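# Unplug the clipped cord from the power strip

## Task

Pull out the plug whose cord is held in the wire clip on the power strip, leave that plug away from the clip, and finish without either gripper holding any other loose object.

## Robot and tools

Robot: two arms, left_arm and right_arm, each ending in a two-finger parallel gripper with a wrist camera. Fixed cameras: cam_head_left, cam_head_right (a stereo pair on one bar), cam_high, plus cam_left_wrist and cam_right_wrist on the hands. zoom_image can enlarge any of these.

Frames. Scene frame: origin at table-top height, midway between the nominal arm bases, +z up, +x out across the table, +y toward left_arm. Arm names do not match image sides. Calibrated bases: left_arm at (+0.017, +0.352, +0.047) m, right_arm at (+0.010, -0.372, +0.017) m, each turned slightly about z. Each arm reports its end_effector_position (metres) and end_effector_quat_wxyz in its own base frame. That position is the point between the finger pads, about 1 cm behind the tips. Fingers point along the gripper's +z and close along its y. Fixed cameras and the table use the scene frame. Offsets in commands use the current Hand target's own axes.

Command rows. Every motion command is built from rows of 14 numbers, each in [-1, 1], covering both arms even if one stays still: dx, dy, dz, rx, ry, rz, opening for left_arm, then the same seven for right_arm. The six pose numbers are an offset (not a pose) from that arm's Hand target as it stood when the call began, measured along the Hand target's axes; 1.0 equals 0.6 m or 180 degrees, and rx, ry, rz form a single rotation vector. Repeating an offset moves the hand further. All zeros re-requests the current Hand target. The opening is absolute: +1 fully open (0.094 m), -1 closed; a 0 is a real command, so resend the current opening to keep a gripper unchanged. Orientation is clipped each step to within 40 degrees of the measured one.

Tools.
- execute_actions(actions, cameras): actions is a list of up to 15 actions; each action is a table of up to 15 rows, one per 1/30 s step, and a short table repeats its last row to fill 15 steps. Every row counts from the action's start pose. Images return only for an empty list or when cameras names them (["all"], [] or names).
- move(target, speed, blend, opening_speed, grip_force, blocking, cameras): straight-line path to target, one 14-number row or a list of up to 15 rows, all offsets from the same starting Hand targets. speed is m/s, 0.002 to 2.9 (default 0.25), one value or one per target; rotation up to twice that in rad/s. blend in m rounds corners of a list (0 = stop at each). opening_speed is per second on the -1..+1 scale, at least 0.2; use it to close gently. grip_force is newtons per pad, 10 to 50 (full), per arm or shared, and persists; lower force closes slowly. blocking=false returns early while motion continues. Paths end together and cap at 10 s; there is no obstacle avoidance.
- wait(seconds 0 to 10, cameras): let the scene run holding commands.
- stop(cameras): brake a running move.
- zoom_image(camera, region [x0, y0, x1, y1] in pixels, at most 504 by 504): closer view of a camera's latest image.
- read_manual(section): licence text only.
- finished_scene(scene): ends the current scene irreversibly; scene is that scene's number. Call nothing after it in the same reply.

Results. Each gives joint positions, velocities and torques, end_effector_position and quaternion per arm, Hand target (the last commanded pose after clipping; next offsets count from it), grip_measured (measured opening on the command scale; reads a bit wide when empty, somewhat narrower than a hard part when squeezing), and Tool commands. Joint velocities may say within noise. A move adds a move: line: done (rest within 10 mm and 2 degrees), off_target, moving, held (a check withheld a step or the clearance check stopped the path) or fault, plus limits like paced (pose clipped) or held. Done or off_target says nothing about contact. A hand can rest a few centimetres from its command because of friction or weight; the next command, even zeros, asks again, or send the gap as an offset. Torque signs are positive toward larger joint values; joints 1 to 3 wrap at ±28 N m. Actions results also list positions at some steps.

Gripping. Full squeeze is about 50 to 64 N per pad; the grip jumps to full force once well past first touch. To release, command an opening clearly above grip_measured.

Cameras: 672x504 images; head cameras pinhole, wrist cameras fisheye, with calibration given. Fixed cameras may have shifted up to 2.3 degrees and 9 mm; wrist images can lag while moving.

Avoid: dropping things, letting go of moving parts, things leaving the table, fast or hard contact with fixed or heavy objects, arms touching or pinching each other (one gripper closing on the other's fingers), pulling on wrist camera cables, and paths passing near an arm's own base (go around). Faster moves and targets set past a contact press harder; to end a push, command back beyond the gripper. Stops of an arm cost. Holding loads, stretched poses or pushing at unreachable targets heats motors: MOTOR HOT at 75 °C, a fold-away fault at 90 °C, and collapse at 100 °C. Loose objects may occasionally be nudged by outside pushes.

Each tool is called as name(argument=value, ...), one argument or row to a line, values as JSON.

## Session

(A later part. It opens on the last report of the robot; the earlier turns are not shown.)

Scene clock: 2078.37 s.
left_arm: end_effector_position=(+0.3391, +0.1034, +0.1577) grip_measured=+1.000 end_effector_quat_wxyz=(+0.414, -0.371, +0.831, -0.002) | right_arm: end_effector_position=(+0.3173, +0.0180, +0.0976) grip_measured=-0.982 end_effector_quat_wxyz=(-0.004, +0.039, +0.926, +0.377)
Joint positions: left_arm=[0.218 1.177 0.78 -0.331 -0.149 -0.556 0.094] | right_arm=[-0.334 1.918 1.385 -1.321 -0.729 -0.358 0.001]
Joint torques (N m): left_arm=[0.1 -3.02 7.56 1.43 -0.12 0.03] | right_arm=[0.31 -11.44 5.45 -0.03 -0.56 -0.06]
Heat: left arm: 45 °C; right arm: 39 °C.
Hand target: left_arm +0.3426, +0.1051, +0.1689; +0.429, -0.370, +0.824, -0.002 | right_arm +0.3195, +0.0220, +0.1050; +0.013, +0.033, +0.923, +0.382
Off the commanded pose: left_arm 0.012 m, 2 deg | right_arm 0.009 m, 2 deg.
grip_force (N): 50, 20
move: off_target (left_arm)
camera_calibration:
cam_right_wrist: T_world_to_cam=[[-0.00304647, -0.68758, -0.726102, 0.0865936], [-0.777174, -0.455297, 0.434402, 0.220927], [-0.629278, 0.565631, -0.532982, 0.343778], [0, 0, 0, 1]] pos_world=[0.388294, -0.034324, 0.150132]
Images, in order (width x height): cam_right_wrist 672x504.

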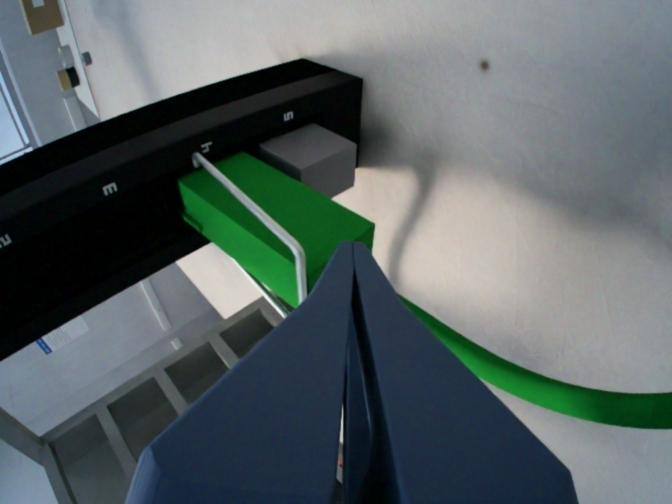

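move(
  target=[0,0,0,0,0,0,1,-0.0006,0.00505,0.03898,0,0,0,-1.0],
  speed=0.06,
  cameras=["cam_right_wrist"],
)

Scene clock: 2089.47 s.
left_arm: end_effector_position=(+0.3391, +0.1034, +0.1577) grip_measured=+1.000 end_effector_quat_wxyz=(+0.414, -0.371, +0.831, -0.002) | right_arm: end_effector_position=(+0.3188, +0.0367, +0.0813) grip_measured=-0.982 end_effector_quat_wxyz=(-0.007, +0.041, +0.926, +0.376)
Joint positions: left_arm=[0.218 1.177 0.78 -0.331 -0.149 -0.556 0.094] | right_arm=[-0.278 1.912 1.313 -1.209 -0.742 -0.283 0.001]
Joint torques (N m): left_arm=[0.06 -3.04 7.51 1.43 -0.14 0.02] | right_arm=[0.34 -11.86 5.46 0.05 -0.57 -0.07]
Heat: left arm: 45 °C; right arm: 39 °C.
Hand target: left_arm +0.3426, +0.1051, +0.1689; +0.429, -0.370, +0.824, -0.002 | right_arm +0.3212, +0.0406, +0.0906; +0.014, +0.033, +0.923, +0.383
Off the commanded pose: left_arm 0.012 m, 2 deg | right_arm 0.010 m, 3 deg.
grip_force (N): 50, 20
move: off_target (left_arm, right_arm)
camera_calibration:
cam_right_wrist: T_world_to_cam=[[-0.00771488, -0.687746, -0.72591, 0.0890482], [-0.77536, -0.454305, 0.438661, 0.236716], [-0.631472, 0.566226, -0.529746, 0.325858], [0, 0, 0, 1]] pos_world=[0.389997, -0.0157253, 0.133425]
Images, in order (width x height): cam_right_wrist 672x504.

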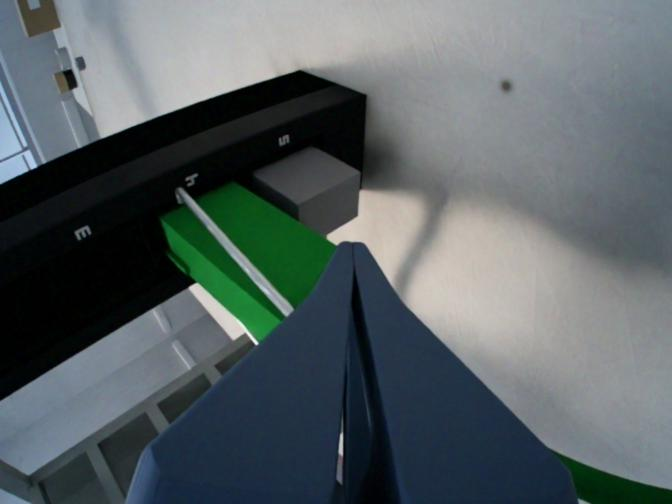

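move(
  target=[
    [0,0,0,0,0,0,1,0.0002,0.03502,-0.02108,0,0,0,-1.0],
    [0,0,0,0,0,0,1,0.0003,0.06543,-0.0338,0,0,0,-1.0],
  ],
  blend=[0.01,0],
  speed=0.05,
  cameras=["cam_right_wrist"],
)

Scene clock: 2122.23 s.
left_arm: end_effector_position=(+0.3391, +0.1034, +0.1577) grip_measured=+1.000 end_effector_quat_wxyz=(+0.414, -0.371, +0.831, -0.002) | right_arm: end_effector_position=(+0.3169, +0.0486, +0.1144) grip_measured=-0.982 end_effector_quat_wxyz=(-0.008, +0.043, +0.927, +0.373)
Joint positions: left_arm=[0.218 1.177 0.78 -0.331 -0.149 -0.556 0.094] | right_arm=[-0.242 1.848 1.371 -1.297 -0.743 -0.228 0.001]
Joint torques (N m): left_arm=[0.08 -3.1 7.51 1.42 -0.14 0.02] | right_arm=[0.61 -11.32 9.2 -0.14 -0.63 -0.06]
Heat: left arm: 45 °C; right arm: 39 °C.
Hand target: left_arm +0.3426, +0.1051, +0.1689; +0.429, -0.370, +0.824, -0.002 | right_arm +0.3220, +0.0539, +0.1327; +0.013, +0.033, +0.923, +0.382
Off the commanded pose: left_arm 0.012 m, 2 deg | right_arm 0.020 m, 3 deg.
grip_force (N): 50, 20
move: off_target (left_arm, right_arm); blend cut to 0.0099 m at target 1
camera_calibration:
cam_right_wrist: T_world_to_cam=[[-0.0138835, -0.692771, -0.721024, 0.122883], [-0.77446, -0.448664, 0.445995, 0.224778], [-0.63247, 0.564597, -0.530294, 0.335998], [0, 0, 0, 1]] pos_world=[0.388297, -0.00372346, 0.166529]
Images, in order (width x height): cam_right_wrist 672x504.

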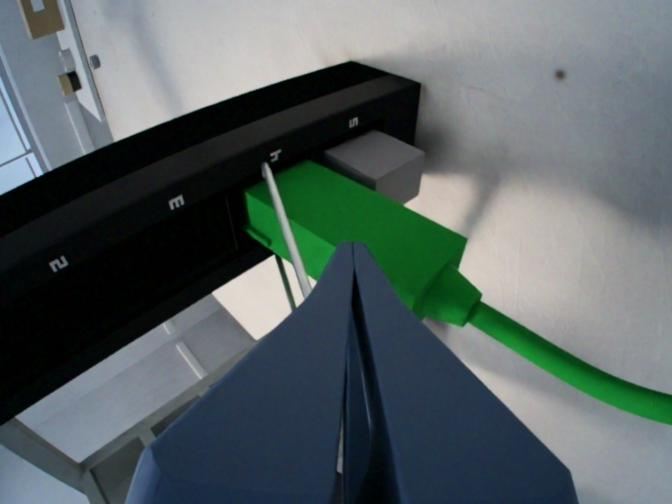

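move(
  target=[
    [0,0,0,0,0,0,1,-0.0042,0.03738,-0.00482,0,0,0,-1.0],
    [0,0,0,0,0,0,1,-0.004,0.07007,-0.0004,0,0,0,-1.0],
    [0,0,0,0,0,0,1,-0.004,0.08835,0.00468,0,0,0,-1.0],
  ],
  blend=[0.01,0.01,0],
  speed=0.05,
  cameras=["cam_right_wrist"],
)

Scene clock: 2135.63 s.
left_arm: end_effector_position=(+0.3391, +0.1034, +0.1577) grip_measured=+1.000 end_effector_quat_wxyz=(+0.414, -0.371, +0.831, -0.002) | right_arm: end_effector_position=(+0.3217, +0.0879, +0.1494) grip_measured=-0.982 end_effector_quat_wxyz=(-0.015, +0.047, +0.926, +0.373)
Joint positions: left_arm=[0.218 1.177 0.78 -0.331 -0.149 -0.556 0.094] | right_arm=[-0.118 1.796 1.45 -1.327 -0.76 -0.057 0.001]
Joint torques (N m): left_arm=[0.08 -3.04 7.51 1.43 -0.14 0.01] | right_arm=[0.59 -11.25 9.63 0.19 -0.6 -0.06]
Heat: left arm: 45 °C; right arm: 40 °C.
Hand target: left_arm +0.3426, +0.1051, +0.1689; +0.429, -0.370, +0.824, -0.002 | right_arm +0.3272, +0.0931, +0.1683; +0.013, +0.033, +0.923, +0.382
Off the commanded pose: left_arm 0.012 m, 2 deg | right_arm 0.020 m, 4 deg.
grip_force (N): 50, 20
move: off_target (left_arm, right_arm); blend cut to 0.0099 m at target 1, 0.0057 m at target 2
camera_calibration:
cam_right_wrist: T_world_to_cam=[[-0.0270738, -0.692031, -0.72136, 0.17963], [-0.768967, -0.446663, 0.457363, 0.226933], [-0.638714, 0.567085, -0.520056, 0.335577], [0, 0, 0, 1]] pos_world=[0.393705, 0.0353713, 0.200306]
Images, in order (width x height): cam_right_wrist 672x504.

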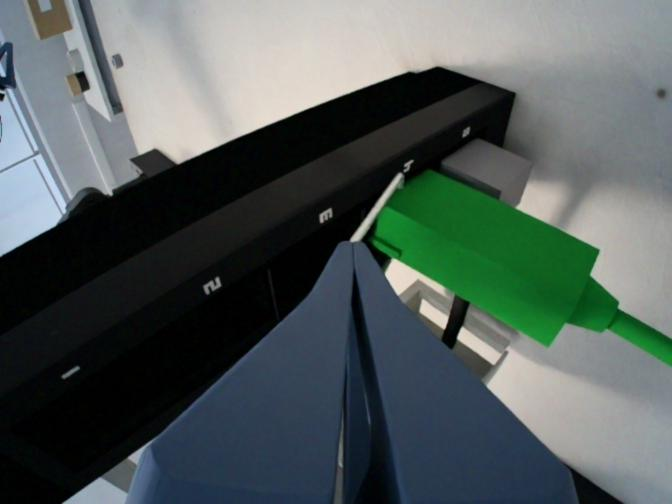

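execute_actions(
  actions=[],
  cameras=["cam_head_left", "cam_head_right", "cam_right_wrist"],
)

Scene clock: 2159.87 s.
left_arm: end_effector_position=(+0.3391, +0.1034, +0.1577) grip_measured=+1.000 end_effector_quat_wxyz=(+0.414, -0.371, +0.831, -0.002) | right_arm: end_effector_position=(+0.3217, +0.0879, +0.1494) grip_measured=-0.982 end_effector_quat_wxyz=(-0.015, +0.048, +0.926, +0.373)
Joint positions: left_arm=[0.218 1.177 0.78 -0.331 -0.149 -0.556 0.094] | right_arm=[-0.118 1.796 1.45 -1.327 -0.76 -0.056 0.001]
Joint velocities: within noise
Joint torques (N m): left_arm=[0.09 -3.08 7.51 1.42 -0.14 0.01] | right_arm=[0.61 -11.25 9.62 0.19 -0.6 -0.06]
Heat: left arm: 45 °C; right arm: 42 °C.
Hand target: left_arm +0.3426, +0.1051, +0.1689; +0.429, -0.370, +0.824, -0.002 | right_arm +0.3272, +0.0931, +0.1683; +0.013, +0.033, +0.923, +0.382
Tool commands: left_gripper/opening=+1.0 right_gripper/opening=-1.0
Off the commanded pose: left_arm 0.012 m, 2 deg | right_arm 0.020 m, 4 deg.
grip_force (N): 50, 20
camera_calibration:
cam_right_wrist: T_world_to_cam=[[-0.027472, -0.692001, -0.721374, 0.179788], [-0.768956, -0.446468, 0.457573, 0.226879], [-0.638711, 0.567275, -0.519853, 0.335528], [0, 0, 0, 1]] pos_world=[0.393705, 0.0353709, 0.200306]
Images, in order (width x height): cam_head_left 672x504, cam_head_right 672x504, cam_right_wrist 672x504.

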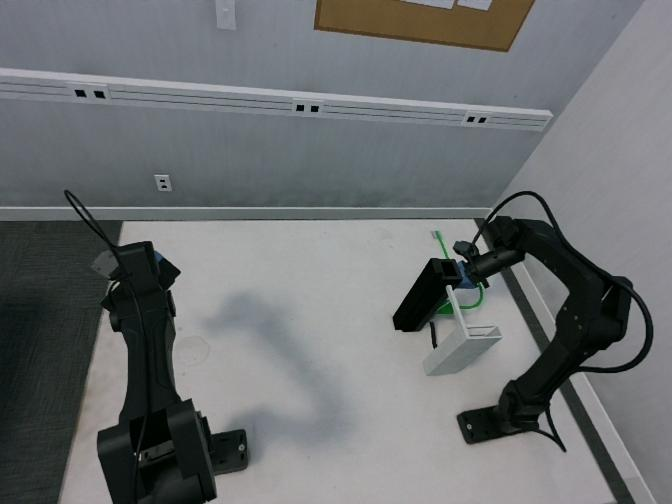

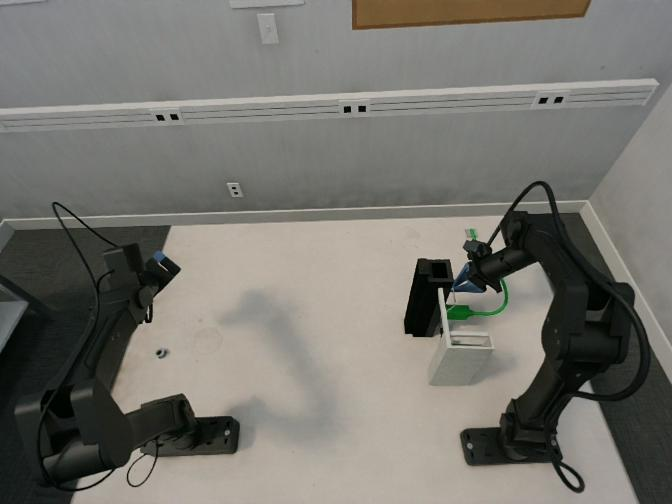

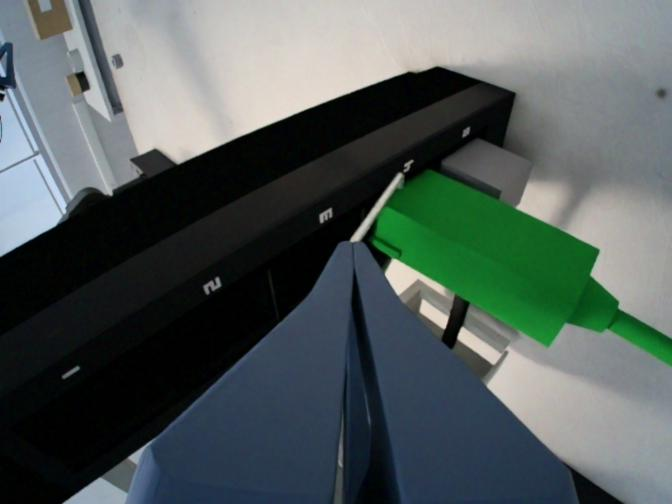

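move(
  target=[
    [0,0,0,0,0,0,1, 0,-0.0167,-0.02,0,0,0,-1],
    [0,-0.025,-0.12,0,0,0,-1],
  ],
  speed=0.08,
  blend=[0.01,0],
  cameras=["cam_right_wrist"],
)


move(
  target=[
    [0,0,0,0,0,0,1,0,-0.0167,-0.02,0,0,0,-1],
    [0,0,0,0,0,0,1,0,-0.025,-0.12,0,0,0,-1],
  ],
  speed=0.08,
  blend=[0.01,0],
  cameras=["cam_right_wrist"],
)

Scene clock: 2171.97 s.
left_arm: end_effector_position=(+0.3391, +0.1034, +0.1577) grip_measured=+1.000 end_effector_quat_wxyz=(+0.414, -0.371, +0.831, -0.002) | right_arm: end_effector_position=(+0.3217, +0.0321, +0.1920) grip_measured=-0.982 end_effector_quat_wxyz=(+0.024, +0.061, +0.924, +0.376)
Joint positions: left_arm=[0.218 1.177 0.78 -0.331 -0.149 -0.556 0.094] | right_arm=[-0.298 1.796 1.613 -1.55 -0.759 -0.231 0.001]
Joint torques (N m): left_arm=[0.1 -3.02 7.51 1.42 -0.13 0.02] | right_arm=[-0.28 -11.1 9.37 -0.03 -0.46 -0.17]
Heat: left arm: 45 °C; right arm: 42 °C.
Hand target: left_arm +0.3426, +0.1051, +0.1689; +0.429, -0.370, +0.824, -0.002 | right_arm +0.3228, +0.0318, +0.2086; +0.013, +0.033, +0.923, +0.382
Off the commanded pose: left_arm 0.012 m, 2 deg | right_arm 0.017 m, 3 deg.
joint sent to its limit (right arm) — joint 4 (wrist pitch), lower limit. The joint targets are off in orientation, not in position.
grip_force (N): 50, 20
move: off_target (left_arm, right_arm); blend cut to 0.0077 m at target 1
camera_calibration:
cam_right_wrist: T_world_to_cam=[[-0.019474, -0.689088, -0.724416, 0.169791], [-0.818845, -0.404752, 0.407026, 0.206856], [-0.573685, 0.60111, -0.556374, 0.374355], [0, 0, 0, 1]] pos_world=[0.387451, -0.0243027, 0.247085]
Images, in order (width x height): cam_right_wrist 672x504.

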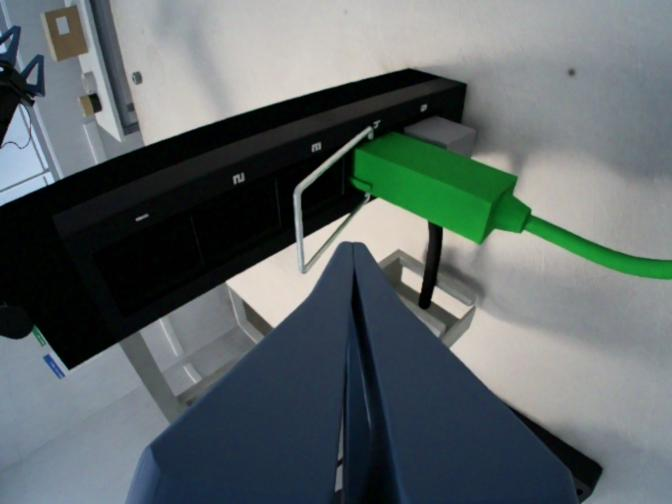

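move(
  target=[0,0,0,0,0,0,1,0.0521,-0.0266,0.0596,0.1089,-0.1089,0.4914,0.0],
  speed=0.25,
  grip_force=[50,50],
  cameras=["cam_right_wrist"],
)

Scene clock: 2207.17 s.
left_arm: end_effector_position=(+0.3391, +0.1034, +0.1577) grip_measured=+1.000 end_effector_quat_wxyz=(+0.414, -0.371, +0.831, -0.002) | right_arm: end_effector_position=(+0.2907, +0.0475, +0.1685) grip_measured=-0.001 end_effector_quat_wxyz=(-0.120, +0.720, +0.670, +0.132)
Joint positions: left_arm=[0.218 1.177 0.78 -0.331 -0.149 -0.556 0.094] | right_arm=[-0.058 1.626 1.487 -1.423 -0.358 1.586 0.047]
Joint torques (N m): left_arm=[0.06 -3.08 7.57 1.43 -0.14 0.02] | right_arm=[0.57 -6.11 10.07 0.19 -0.11 0.02]
Heat: left arm: 45 °C; right arm: 41 °C.
Hand target: left_arm +0.3426, +0.1051, +0.1689; +0.429, -0.370, +0.824, -0.002 | right_arm +0.2927, +0.0479, +0.1719; -0.119, +0.721, +0.671, +0.127
Off the commanded pose: left_arm 0.012 m, 2 deg | right_arm 0.004 m, 1 deg.
move: off_target (left_arm)
camera_calibration:
cam_right_wrist: T_world_to_cam=[[-0.997609, 0.0192131, -0.0663863, 0.302576], [-0.0485042, 0.489614, 0.870589, -0.147244], [0.0492304, 0.871727, -0.487512, 0.128671], [0, 0, 0, 1]] pos_world=[0.288376, -0.0458863, 0.211004]
Images, in order (width x height): cam_right_wrist 672x504.

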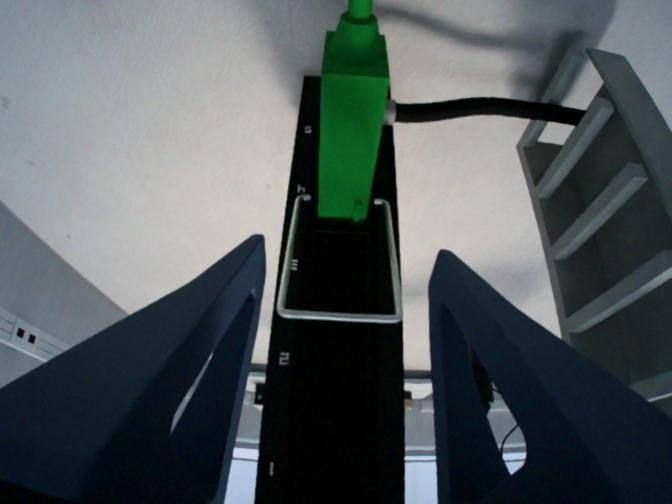

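zoom_image(
  camera="cam_right_wrist",
  region=[230, 0, 480, 340],
)

Scaled by 1.482 from the camera's 672x504 image, which has a finer 960x720 frame.

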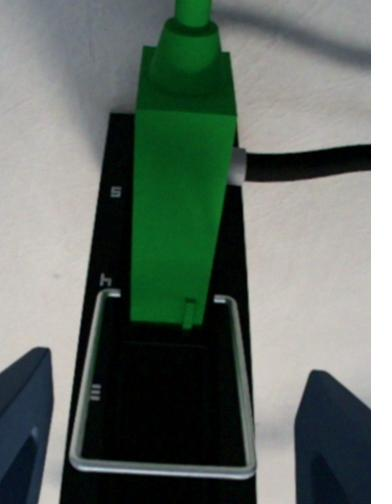

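execute_actions(
  actions=[],
  cameras=["cam_head_left", "cam_head_right", "cam_high"],
)

zoom_image(
  camera="cam_high",
  region=[60, 100, 260, 300],
)

zoom_image(
  camera="cam_head_right",
  region=[400, 230, 530, 360],
)

zoom_image(
  camera="cam_head_left",
  region=[380, 230, 510, 360],
)

Scene clock: 2243.60 s.
left_arm: end_effector_position=(+0.3391, +0.1034, +0.1577) grip_measured=+1.000 end_effector_quat_wxyz=(+0.414, -0.371, +0.831, -0.002) | right_arm: end_effector_position=(+0.2907, +0.0475, +0.1685) grip_measured=-0.001 end_effector_quat_wxyz=(-0.120, +0.720, +0.670, +0.132)
Joint positions: left_arm=[0.218 1.177 0.78 -0.331 -0.149 -0.556 0.094] | right_arm=[-0.058 1.626 1.487 -1.423 -0.358 1.586 0.047]
Joint velocities: within noise
Joint torques (N m): left_arm=[0.06 -3.06 7.56 1.44 -0.14 0.03] | right_arm=[0.59 -6.08 10.06 0.19 -0.11 0.02]
Heat: left arm: 45 °C; right arm: 41 °C.
Hand target: left_arm +0.3426, +0.1051, +0.1689; +0.429, -0.370, +0.824, -0.002 | right_arm +0.2927, +0.0479, +0.1720; -0.119, +0.721, +0.671, +0.127
Tool commands: left_gripper/opening=+1.0 right_gripper/opening=+0.0
Off the commanded pose: left_arm 0.012 m, 2 deg | right_arm 0.004 m, 1 deg.
Images, in order (width x height): cam_head_left 672x504, cam_head_right 672x504, cam_high 672x504.

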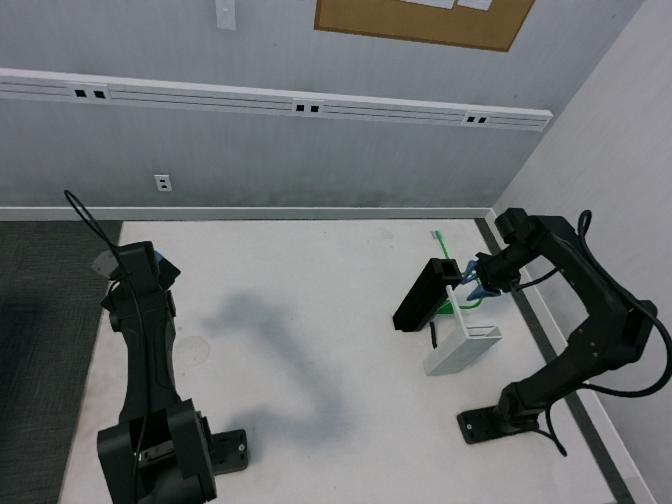

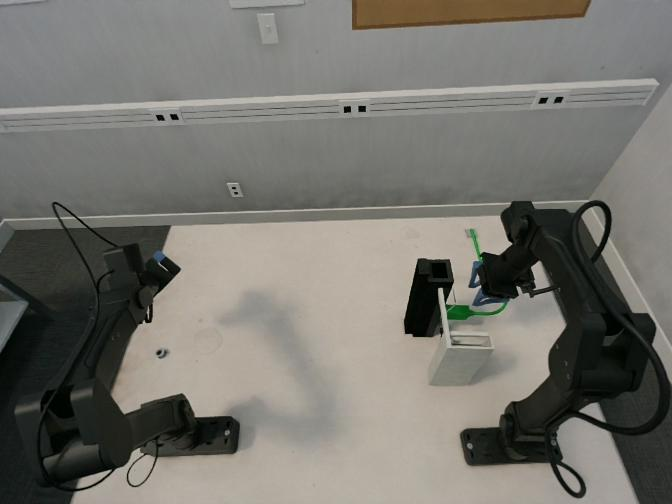

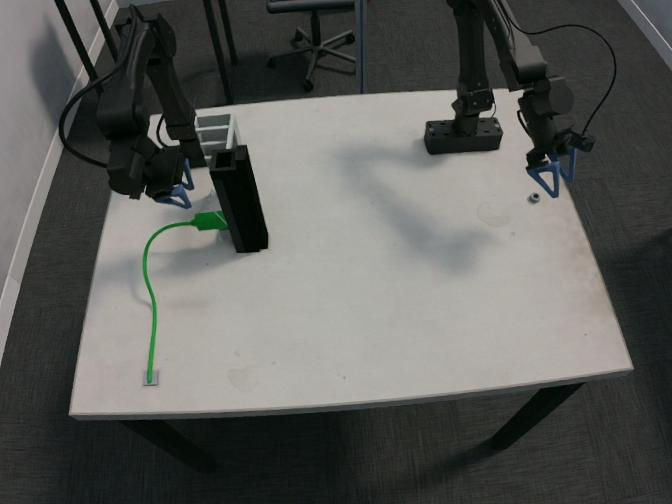

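Scaled by 2.520 from the camera's 672x504 image, which has a finer 960x720 frame.

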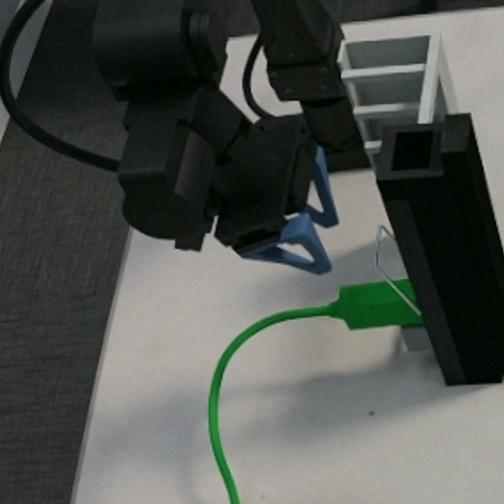

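Scaled by 3.877 from the camera's 672x504 image, which has a finer 960x720 frame.

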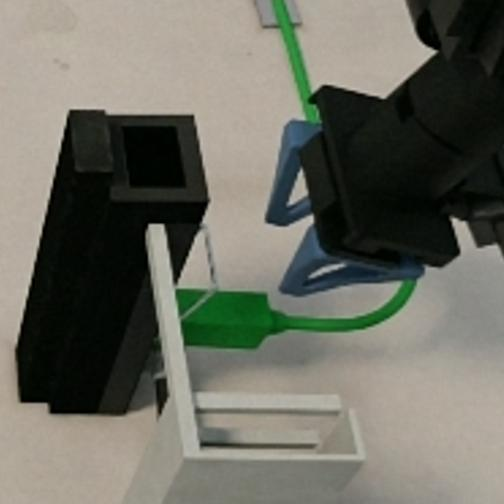

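Scaled by 3.877 from the camera's 672x504 image, which has a finer 960x720 frame.

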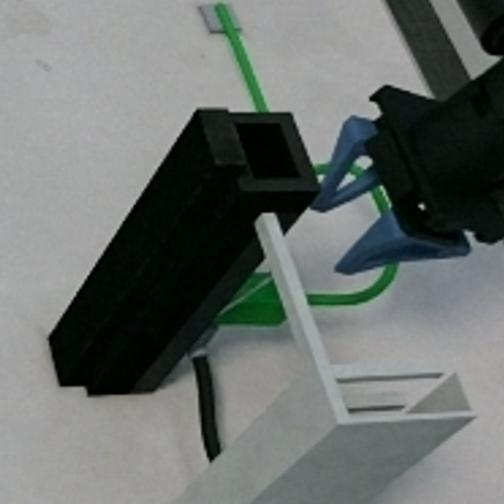

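execute_actions(
  actions=[],
  cameras=["cam_right_wrist"],
)

zoom_image(
  camera="cam_right_wrist",
  region=[200, 200, 500, 350],
)

zoom_image(
  camera="cam_right_wrist",
  region=[290, 0, 420, 130],
)

Scene clock: 2329.80 s.
left_arm: end_effector_position=(+0.3391, +0.1034, +0.1577) grip_measured=+1.000 end_effector_quat_wxyz=(+0.414, -0.371, +0.831, -0.002) | right_arm: end_effector_position=(+0.2907, +0.0475, +0.1685) grip_measured=-0.001 end_effector_quat_wxyz=(-0.120, +0.720, +0.670, +0.132)
Joint positions: left_arm=[0.218 1.177 0.78 -0.331 -0.149 -0.556 0.094] | right_arm=[-0.058 1.626 1.487 -1.423 -0.358 1.586 0.047]
Joint velocities: within noise
Joint torques (N m): left_arm=[0.12 -3.08 7.54 1.43 -0.15 0.02] | right_arm=[0.58 -6.08 10.07 0.19 -0.12 0.02]
Heat: left arm: 45 °C; right arm: 42 °C.
Hand target: left_arm +0.3426, +0.1051, +0.1689; +0.429, -0.370, +0.824, -0.002 | right_arm +0.2927, +0.0479, +0.1720; -0.119, +0.721, +0.671, +0.127
Tool commands: left_gripper/opening=+1.0 right_gripper/opening=+0.0
Off the commanded pose: left_arm 0.012 m, 2 deg | right_arm 0.004 m, 1 deg.
camera_calibration:
cam_right_wrist: T_world_to_cam=[[-0.997614, 0.0195311, -0.0662188, 0.302556], [-0.0482028, 0.489614, 0.870606, -0.147335], [0.0494255, 0.871721, -0.487504, 0.128612], [0, 0, 0, 1]] pos_world=[0.288376, -0.0458862, 0.211004]
Images, in order (width x height): cam_right_wrist 672x504.

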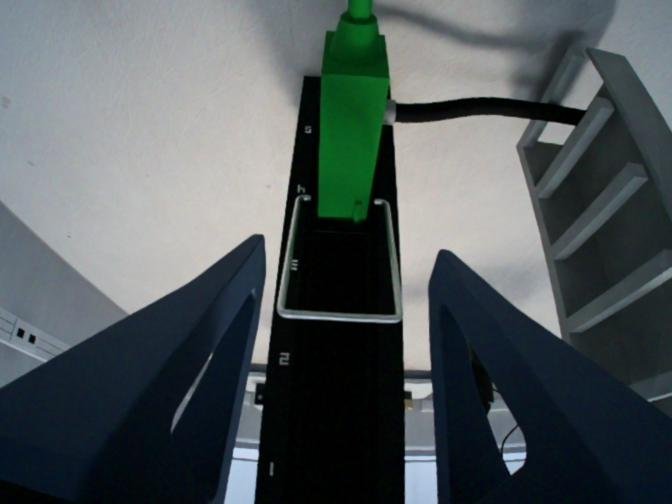

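Scaled by 1.680 from the camera's 672x504 image, which has a finer 960x720 frame.

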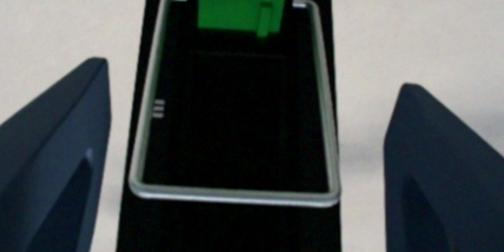

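Scaled by 3.877 from the camera's 672x504 image, which has a finer 960x720 frame.

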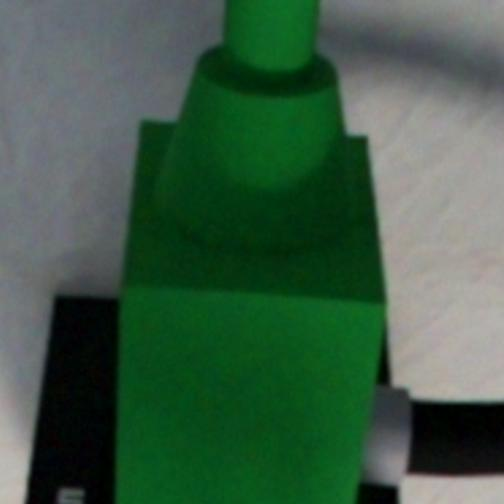

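execute_actions(
  actions=[],
  cameras=["cam_high", "cam_head_right"],
)

zoom_image(
  camera="cam_high",
  region=[185, 180, 275, 260],
)

zoom_image(
  camera="cam_head_right",
  region=[400, 280, 500, 360],
)

Scene clock: 2353.47 s.
left_arm: end_effector_position=(+0.3391, +0.1034, +0.1577) grip_measured=+1.000 end_effector_quat_wxyz=(+0.414, -0.371, +0.831, -0.002) | right_arm: end_effector_position=(+0.2907, +0.0475, +0.1685) grip_measured=-0.001 end_effector_quat_wxyz=(-0.120, +0.720, +0.670, +0.132)
Joint positions: left_arm=[0.218 1.177 0.78 -0.331 -0.149 -0.556 0.094] | right_arm=[-0.058 1.626 1.487 -1.423 -0.358 1.586 0.047]
Joint velocities: within noise
Joint torques (N m): left_arm=[0.12 -3.07 7.61 1.43 -0.15 0.01] | right_arm=[0.54 -6.08 10.03 0.2 -0.11 0.01]
Heat: left arm: 45 °C; right arm: 42 °C.
Hand target: left_arm +0.3426, +0.1051, +0.1689; +0.429, -0.370, +0.824, -0.002 | right_arm +0.2927, +0.0479, +0.1720; -0.119, +0.721, +0.671, +0.127
Tool commands: left_gripper/opening=+1.0 right_gripper/opening=+0.0
Off the commanded pose: left_arm 0.012 m, 2 deg | right_arm 0.004 m, 1 deg.
Images, in order (width x height): cam_head_right 672x504, cam_high 672x504.

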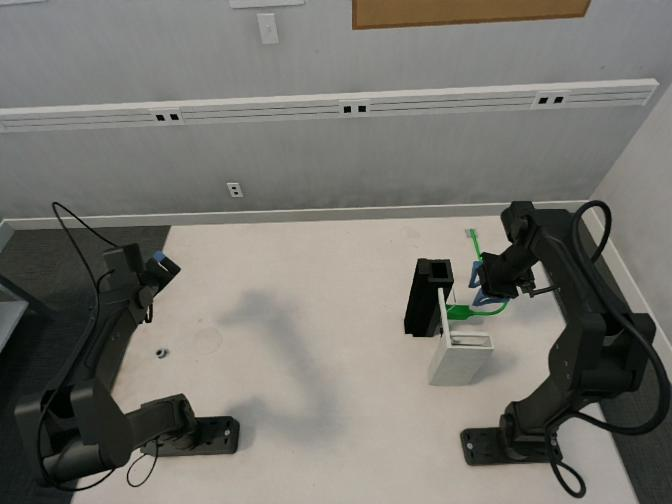

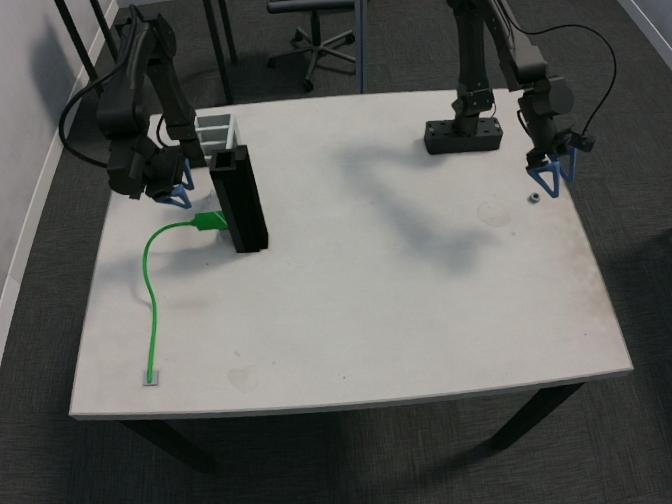

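Scaled by 5.600 from the camera's 672x504 image, which has a finer 960x720 frame.

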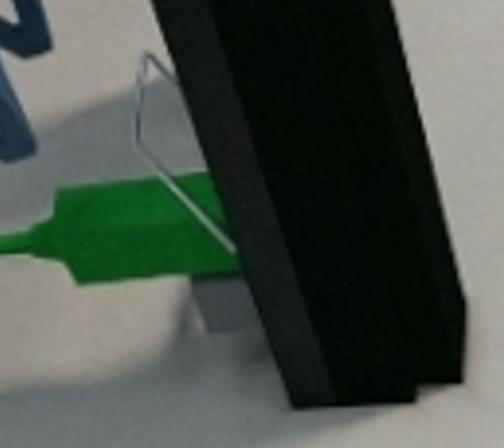

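Scaled by 5.040 from the camera's 672x504 image, which has a finer 960x720 frame.

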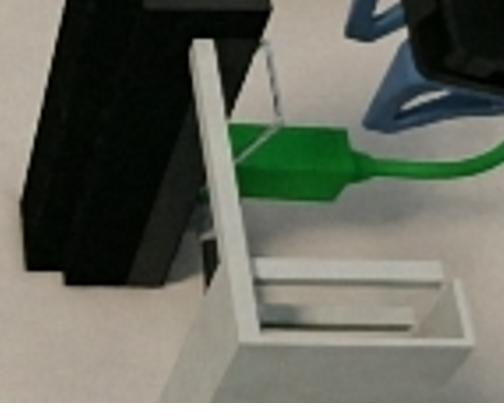

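move(
  target=[0,0,0,0,0,0,1,-0.0122,0.0029,0.0736,0,0,0,0.0],
  speed=0.1,
  cameras=["cam_right_wrist"],
)

Scene clock: 2371.87 s.
left_arm: end_effector_position=(+0.3391, +0.1034, +0.1577) grip_measured=+1.000 end_effector_quat_wxyz=(+0.414, -0.371, +0.831, -0.002) | right_arm: end_effector_position=(+0.2967, +0.0557, +0.1335) grip_measured=-0.001 end_effector_quat_wxyz=(-0.116, +0.719, +0.672, +0.136)
Joint positions: left_arm=[0.218 1.177 0.78 -0.331 -0.149 -0.556 0.094] | right_arm=[-0.029 1.629 1.351 -1.26 -0.358 1.616 0.047]
Joint torques (N m): left_arm=[0.03 -3.06 7.58 1.42 -0.14 0.02] | right_arm=[0.49 -6.43 6.42 0.46 -0.11 0.01]
Heat: left arm: 45 °C; right arm: 42 °C.
Hand target: left_arm +0.3426, +0.1051, +0.1689; +0.429, -0.370, +0.824, -0.002 | right_arm +0.2950, +0.0560, +0.1280; -0.119, +0.721, +0.671, +0.127
Off the commanded pose: left_arm 0.012 m, 2 deg | right_arm 0.006 m, 1 deg.
move: off_target (left_arm)
camera_calibration:
cam_right_wrist: T_world_to_cam=[[-0.996677, 0.0180172, -0.0794395, 0.307654], [-0.0604431, 0.490189, 0.869518, -0.116878], [0.0546067, 0.87143, -0.487471, 0.102631], [0, 0, 0, 1]] pos_world=[0.293963, -0.0376862, 0.176097]
Images, in order (width x height): cam_right_wrist 672x504.

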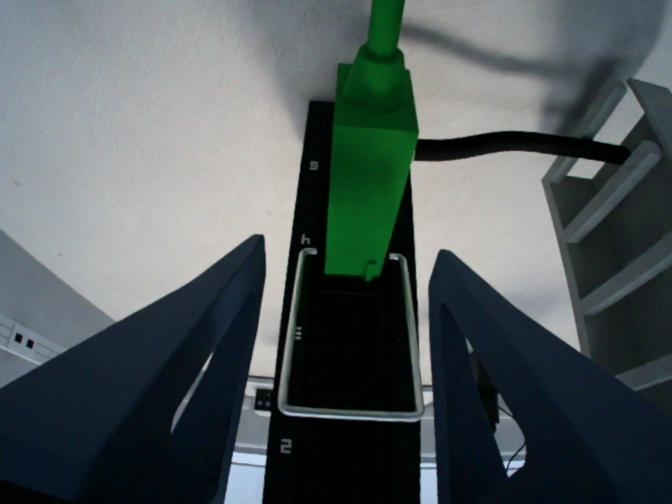

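move(
  target=[0,0,0,0,0,0,1,-0.0175,-0.0060,0.0468,0,0,0,0.0],
  speed=0.08,
  cameras=["cam_right_wrist"],
)

Scene clock: 2385.70 s.
left_arm: end_effector_position=(+0.3391, +0.1034, +0.1577) grip_measured=+1.000 end_effector_quat_wxyz=(+0.414, -0.371, +0.831, -0.002) | right_arm: end_effector_position=(+0.2938, +0.0557, +0.1036) grip_measured=-0.001 end_effector_quat_wxyz=(-0.116, +0.719, +0.672, +0.136)
Joint positions: left_arm=[0.218 1.177 0.78 -0.331 -0.149 -0.556 0.094] | right_arm=[-0.029 1.629 1.231 -1.141 -0.358 1.616 0.047]
Joint torques (N m): left_arm=[0.13 -3.06 7.53 1.42 -0.13 0] | right_arm=[0.44 -6.39 6.31 0.44 -0.11 0.02]
Heat: left arm: 45 °C; right arm: 41 °C.
Hand target: left_arm +0.3426, +0.1051, +0.1689; +0.429, -0.370, +0.824, -0.002 | right_arm +0.2914, +0.0560, +0.0981; -0.119, +0.721, +0.671, +0.127
Off the commanded pose: left_arm 0.012 m, 2 deg | right_arm 0.006 m, 1 deg.
move: off_target (left_arm)
camera_calibration:
cam_right_wrist: T_world_to_cam=[[-0.996677, 0.0180172, -0.0794395, 0.302386], [-0.0604431, 0.490189, 0.869518, -0.0911042], [0.0546067, 0.87143, -0.487471, 0.0881268], [0, 0, 0, 1]] pos_world=[0.291063, -0.0375862, 0.146197]
Images, in order (width x height): cam_right_wrist 672x504.

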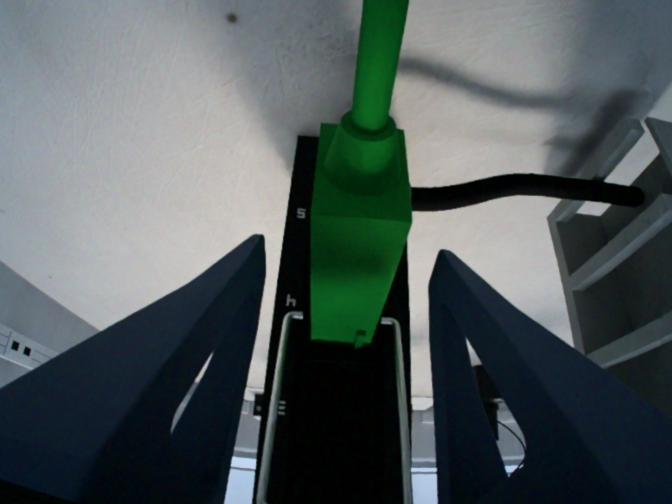

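move(
  target=[0,0,0,0,0,0,1,-0.0136,-0.0018,0.0369,0,0,0,0.0],
  speed=0.06,
  cameras=["cam_right_wrist"],
)

Scene clock: 2409.70 s.
left_arm: end_effector_position=(+0.3391, +0.1034, +0.1577) grip_measured=+1.000 end_effector_quat_wxyz=(+0.414, -0.371, +0.831, -0.002) | right_arm: end_effector_position=(+0.2931, +0.0558, +0.0804) grip_measured=-0.001 end_effector_quat_wxyz=(-0.115, +0.719, +0.672, +0.137)
Joint positions: left_arm=[0.218 1.177 0.78 -0.331 -0.149 -0.556 0.094] | right_arm=[-0.029 1.643 1.153 -1.046 -0.358 1.616 0.047]
Joint torques (N m): left_arm=[0.09 -3.06 7.56 1.43 -0.14 0.02] | right_arm=[0.46 -6.28 6.2 0.44 -0.11 0.01]
Heat: left arm: 45 °C; right arm: 41 °C.
Hand target: left_arm +0.3426, +0.1051, +0.1689; +0.429, -0.370, +0.824, -0.002 | right_arm +0.2903, +0.0560, +0.0745; -0.119, +0.721, +0.671, +0.127
Off the commanded pose: left_arm 0.012 m, 2 deg | right_arm 0.007 m, 1 deg.
move: off_target (left_arm)
camera_calibration:
cam_right_wrist: T_world_to_cam=[[-0.996558, 0.0180133, -0.0809172, 0.299883], [-0.0617343, 0.490188, 0.869428, -0.0705063], [0.0553259, 0.871431, -0.487388, 0.0765931], [0, 0, 0, 1]] pos_world=[0.290261, -0.0375862, 0.122896]
Images, in order (width x height): cam_right_wrist 672x504.

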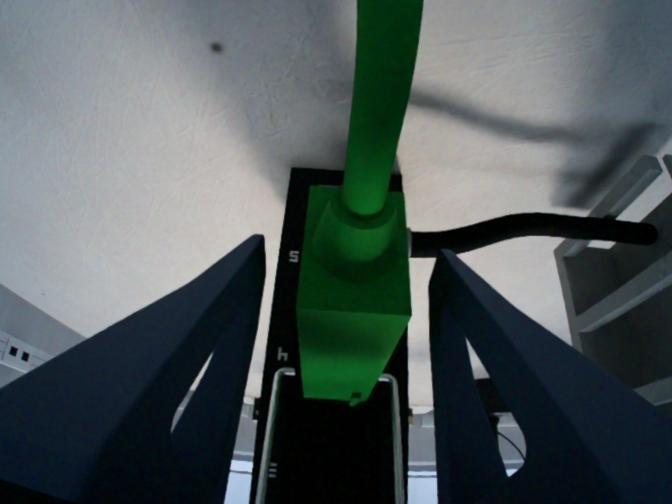

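move(
  target=[0,0,0,0,0,0,1,0,0,0,0,0,0,-0.65],
  speed=0.05,
  opening_speed=0.3,
  cameras=["cam_right_wrist"],
)

Scene clock: 2422.80 s.
left_arm: end_effector_position=(+0.3391, +0.1034, +0.1577) grip_measured=+1.000 end_effector_quat_wxyz=(+0.414, -0.371, +0.831, -0.002) | right_arm: end_effector_position=(+0.2930, +0.0557, +0.0803) grip_measured=-0.493 end_effector_quat_wxyz=(-0.115, +0.718, +0.672, +0.136)
Joint positions: left_arm=[0.218 1.177 0.78 -0.331 -0.149 -0.556 0.094] | right_arm=[-0.029 1.643 1.153 -1.047 -0.357 1.615 0.024]
Joint torques (N m): left_arm=[0.08 -3.02 7.5 1.43 -0.14 0.02] | right_arm=[0.42 -6.31 6.22 0.45 -0.11 0.03]
Heat: left arm: 45 °C; right arm: 41 °C.
Hand target: left_arm +0.3426, +0.1051, +0.1689; +0.429, -0.370, +0.824, -0.002 | right_arm +0.2902, +0.0560, +0.0744; -0.119, +0.721, +0.671, +0.127
Off the commanded pose: left_arm 0.012 m, 2 deg | right_arm 0.006 m, 1 deg.
move: off_target (left_arm)
camera_calibration:
cam_right_wrist: T_world_to_cam=[[-0.996573, 0.0165445, -0.0810503, 0.299953], [-0.0625482, 0.490492, 0.869198, -0.0701754], [0.054135, 0.871289, -0.487776, 0.0770634], [0, 0, 0, 1]] pos_world=[0.290363, -0.0376866, 0.122897]
Images, in order (width x height): cam_right_wrist 672x504.

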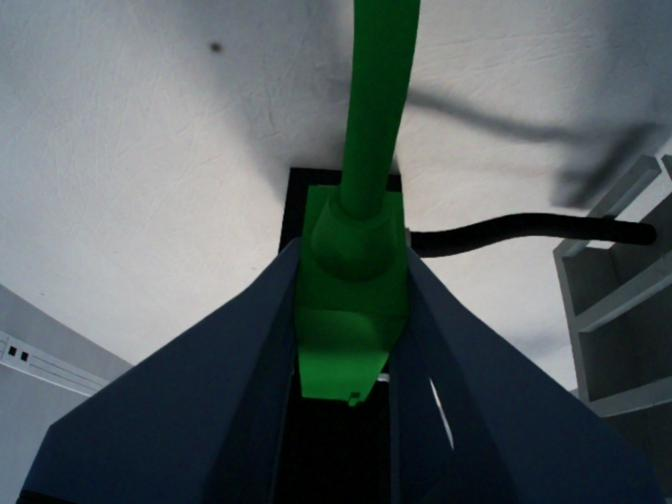

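move(
  target=[0,0,0,0,0,0,1,-0.0188,0,-0.0068,0,0,0,-0.65],
  speed=0.04,
  cameras=["cam_right_wrist"],
)

Scene clock: 2433.07 s.
left_arm: end_effector_position=(+0.3391, +0.1034, +0.1577) grip_measured=+1.000 end_effector_quat_wxyz=(+0.414, -0.371, +0.831, -0.002) | right_arm: end_effector_position=(+0.2934, +0.0550, +0.0800) grip_measured=-0.493 end_effector_quat_wxyz=(-0.119, +0.713, +0.676, +0.142)
Joint positions: left_arm=[0.218 1.177 0.78 -0.331 -0.149 -0.556 0.094] | right_arm=[-0.039 1.648 1.153 -1.047 -0.371 1.591 0.024]
Joint torques (N m): left_arm=[0.1 -3.08 7.49 1.45 -0.13 0.02] | right_arm=[-1.94 -6.48 6.42 0.29 -0.02 -0.16]
Heat: left arm: 45 °C; right arm: 41 °C.
Hand target: left_arm +0.3426, +0.1051, +0.1689; +0.429, -0.370, +0.824, -0.002 | right_arm +0.2894, +0.0441, +0.0744; -0.119, +0.721, +0.671, +0.127
Off the commanded pose: left_arm 0.012 m, 2 deg | right_arm 0.013 m, 2 deg.
move: off_target (left_arm, right_arm)
camera_calibration:
cam_right_wrist: T_world_to_cam=[[-0.996383, 0.00586305, -0.0847749, 0.301145], [-0.0716689, 0.478047, 0.875406, -0.0666933], [0.0456589, 0.878315, -0.475897, 0.0787037], [0, 0, 0, 1]] pos_world=[0.291683, -0.0390098, 0.121368]
Images, in order (width x height): cam_right_wrist 672x504.

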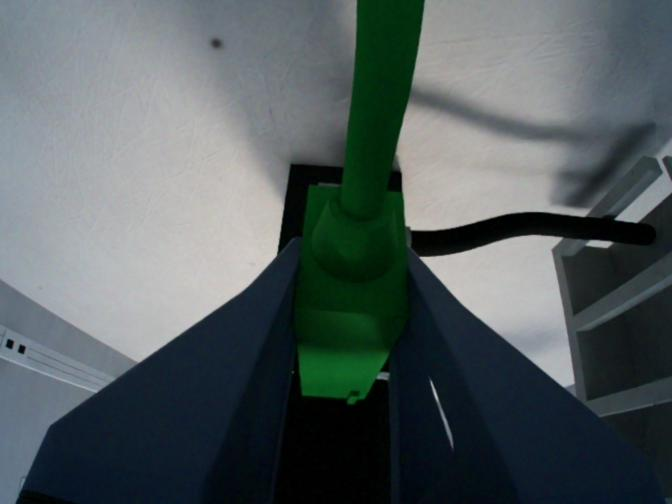

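move(
  target=[0,0,0,0,0,0,1,-0.0235,0,-0.0086,0,0,0,-0.65],
  speed=0.04,
)

move(
  target=[0,0,0,0,0,0,1,-0.0235,0,-0.0086,0,0,0,-0.65],
  speed=0.04,
  cameras=["cam_right_wrist"],
)

Scene clock: 2439.23 s.
left_arm: end_effector_position=(+0.3391, +0.1034, +0.1577) grip_measured=+1.000 end_effector_quat_wxyz=(+0.414, -0.371, +0.831, -0.002) | right_arm: end_effector_position=(+0.2940, +0.0540, +0.0790) grip_measured=-0.493 end_effector_quat_wxyz=(-0.134, +0.706, +0.678, +0.155)
Joint positions: left_arm=[0.218 1.177 0.78 -0.331 -0.149 -0.556 0.094] | right_arm=[-0.066 1.662 1.153 -1.049 -0.412 1.548 0.024]
Joint torques (N m): left_arm=[0.05 -3.03 7.53 1.41 -0.14 0.01] | right_arm=[-3.67 -7.3 6.91 0.09 0.34 -0.27]
Heat: left arm: 45 °C; right arm: 41 °C.
Hand target: left_arm +0.3426, +0.1051, +0.1689; +0.429, -0.370, +0.824, -0.002 | right_arm +0.2884, +0.0291, +0.0745; -0.119, +0.721, +0.671, +0.127
Off the commanded pose: left_arm 0.012 m, 2 deg | right_arm 0.026 m, 4 deg.
move: off_target (left_arm, right_arm)

Scene clock: 2440.07 s.
left_arm: end_effector_position=(+0.3391, +0.1034, +0.1577) grip_measured=+1.000 end_effector_quat_wxyz=(+0.414, -0.371, +0.831, -0.002) | right_arm: end_effector_position=(+0.2938, +0.0531, +0.0797) grip_measured=-0.494 end_effector_quat_wxyz=(-0.152, +0.699, +0.677, +0.173)
Joint positions: left_arm=[0.218 1.177 0.78 -0.331 -0.149 -0.556 0.094] | right_arm=[-0.098 1.674 1.153 -1.058 -0.464 1.502 0.024]
Joint torques (N m): left_arm=[0.09 -3.07 7.5 1.42 -0.14 0.01] | right_arm=[-4.94 -7.79 7.64 -0.08 0.78 -0.32]
Heat: left arm: 45 °C; right arm: 41 °C.
Hand target: left_arm +0.3426, +0.1051, +0.1689; +0.429, -0.370, +0.824, -0.002 | right_arm +0.2873, +0.0141, +0.0744; -0.118, +0.721, +0.671, +0.127
Off the commanded pose: left_arm 0.012 m, 2 deg | right_arm 0.040 m, 7 deg.
move: off_target (left_arm, right_arm)
camera_calibration:
cam_right_wrist: T_world_to_cam=[[-0.99588, -0.00993167, -0.0901315, 0.302704], [-0.0867285, 0.39445, 0.914816, -0.0598426], [0.0264667, 0.918864, -0.393686, 0.0770878], [0, 0, 0, 1]] pos_world=[0.294226, -0.0442219, 0.112376]
Images, in order (width x height): cam_right_wrist 672x504.

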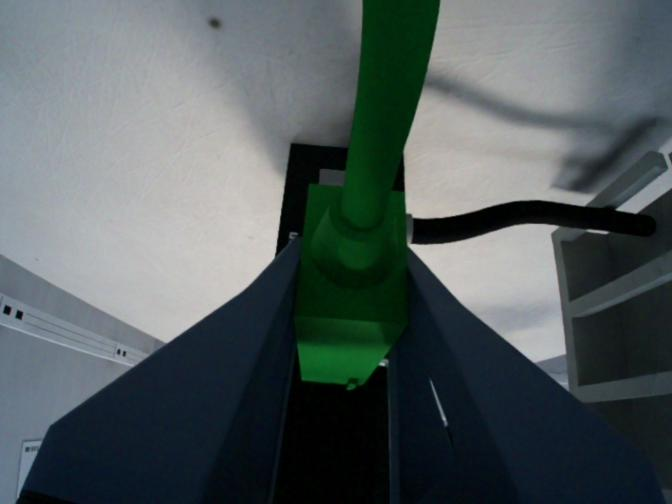

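move(
  target=[0,0,0,0,0,0,1,-0.0313,0,-0.0114,0,0,0,-0.65],
  speed=0.03,
)

Scene clock: 2464.97 s.
left_arm: end_effector_position=(+0.3391, +0.1034, +0.1577) grip_measured=+1.000 end_effector_quat_wxyz=(+0.414, -0.371, +0.831, -0.002) | right_arm: end_effector_position=(+0.2838, -0.0037, +0.0714) grip_measured=-0.494 end_effector_quat_wxyz=(-0.120, +0.720, +0.672, +0.130)
Joint positions: left_arm=[0.218 1.177 0.78 -0.331 -0.149 -0.556 0.094] | right_arm=[-0.237 1.681 1.158 -1.108 -0.35 1.392 0.024]
Joint torques (N m): left_arm=[-0.01 -3.04 7.47 1.42 -0.14 0.01] | right_arm=[-0.17 -6.86 8.92 0.08 -0.13 -0.05]
Heat: left arm: 45 °C; right arm: 42 °C.
Hand target: left_arm +0.3426, +0.1051, +0.1689; +0.429, -0.370, +0.824, -0.002 | right_arm +0.2858, -0.0059, +0.0745; -0.118, +0.721, +0.671, +0.127
Off the commanded pose: left_arm 0.012 m, 2 deg | right_arm 0.004 m, 0 deg.
move: off_target (left_arm)

execute_actions(
  actions=[],
  cameras=["cam_right_wrist", "cam_high", "cam_head_right"],
)

zoom_image(
  camera="cam_high",
  region=[100, 130, 280, 270],
)

Scene clock: 2468.70 s.
left_arm: end_effector_position=(+0.3391, +0.1034, +0.1577) grip_measured=+1.000 end_effector_quat_wxyz=(+0.414, -0.371, +0.831, -0.002) | right_arm: end_effector_position=(+0.2838, -0.0038, +0.0714) grip_measured=-0.494 end_effector_quat_wxyz=(-0.120, +0.719, +0.672, +0.130)
Joint positions: left_arm=[0.218 1.177 0.78 -0.331 -0.149 -0.556 0.094] | right_arm=[-0.237 1.681 1.158 -1.108 -0.35 1.392 0.024]
Joint velocities: within noise
Joint torques (N m): left_arm=[0.09 -3.06 7.56 1.42 -0.13 0.02] | right_arm=[-0.12 -6.86 8.92 0.08 -0.13 -0.04]
Heat: left arm: 45 °C; right arm: 42 °C.
Hand target: left_arm +0.3426, +0.1051, +0.1689; +0.429, -0.370, +0.824, -0.002 | right_arm +0.2859, -0.0058, +0.0745; -0.119, +0.721, +0.671, +0.127
Tool commands: left_gripper/opening=+1.0 right_gripper/opening=-0.65
Off the commanded pose: left_arm 0.012 m, 2 deg | right_arm 0.004 m, 0 deg.
camera_calibration:
cam_right_wrist: T_world_to_cam=[[-0.997787, 0.0156536, -0.0646291, 0.29016], [-0.0485627, 0.492408, 0.869009, -0.0378064], [0.045427, 0.870224, -0.490558, 0.12762], [0, 0, 0, 1]] pos_world=[0.281885, -0.0969843, 0.114212]
Images, in order (width x height): cam_head_right 672x504, cam_high 672x504, cam_right_wrist 672x504.

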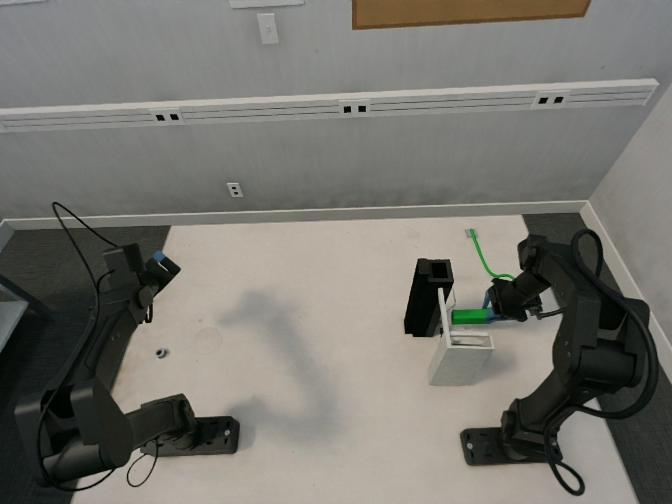

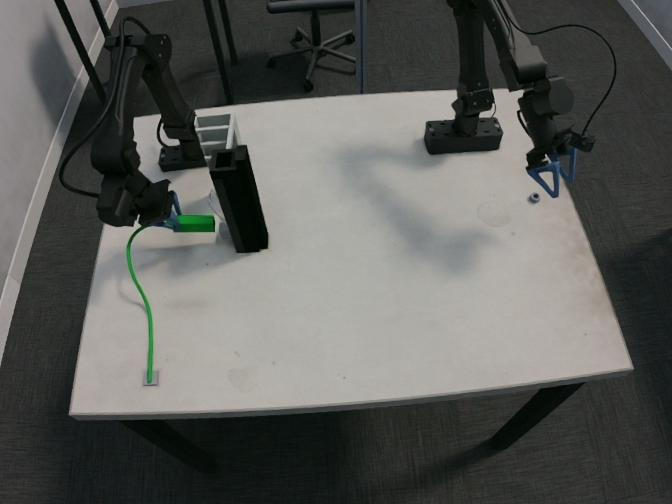

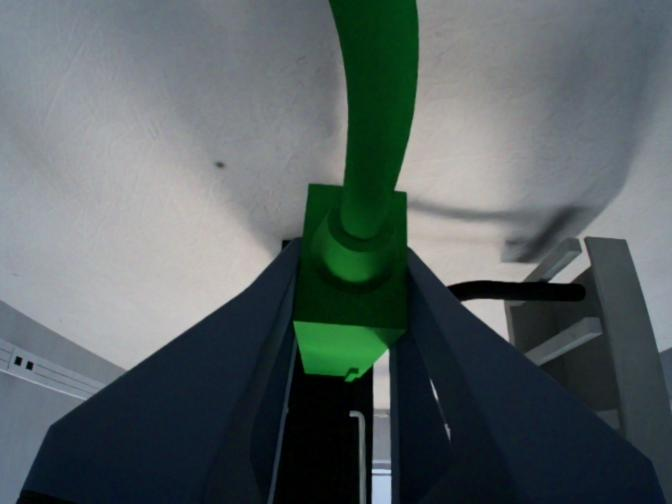

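Scaled by 2.800 from the camera's 672x504 image, which has a finer 960x720 frame.

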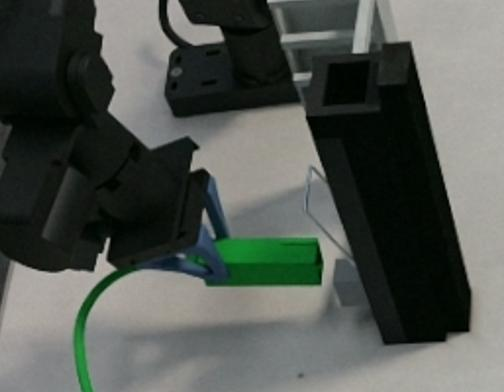

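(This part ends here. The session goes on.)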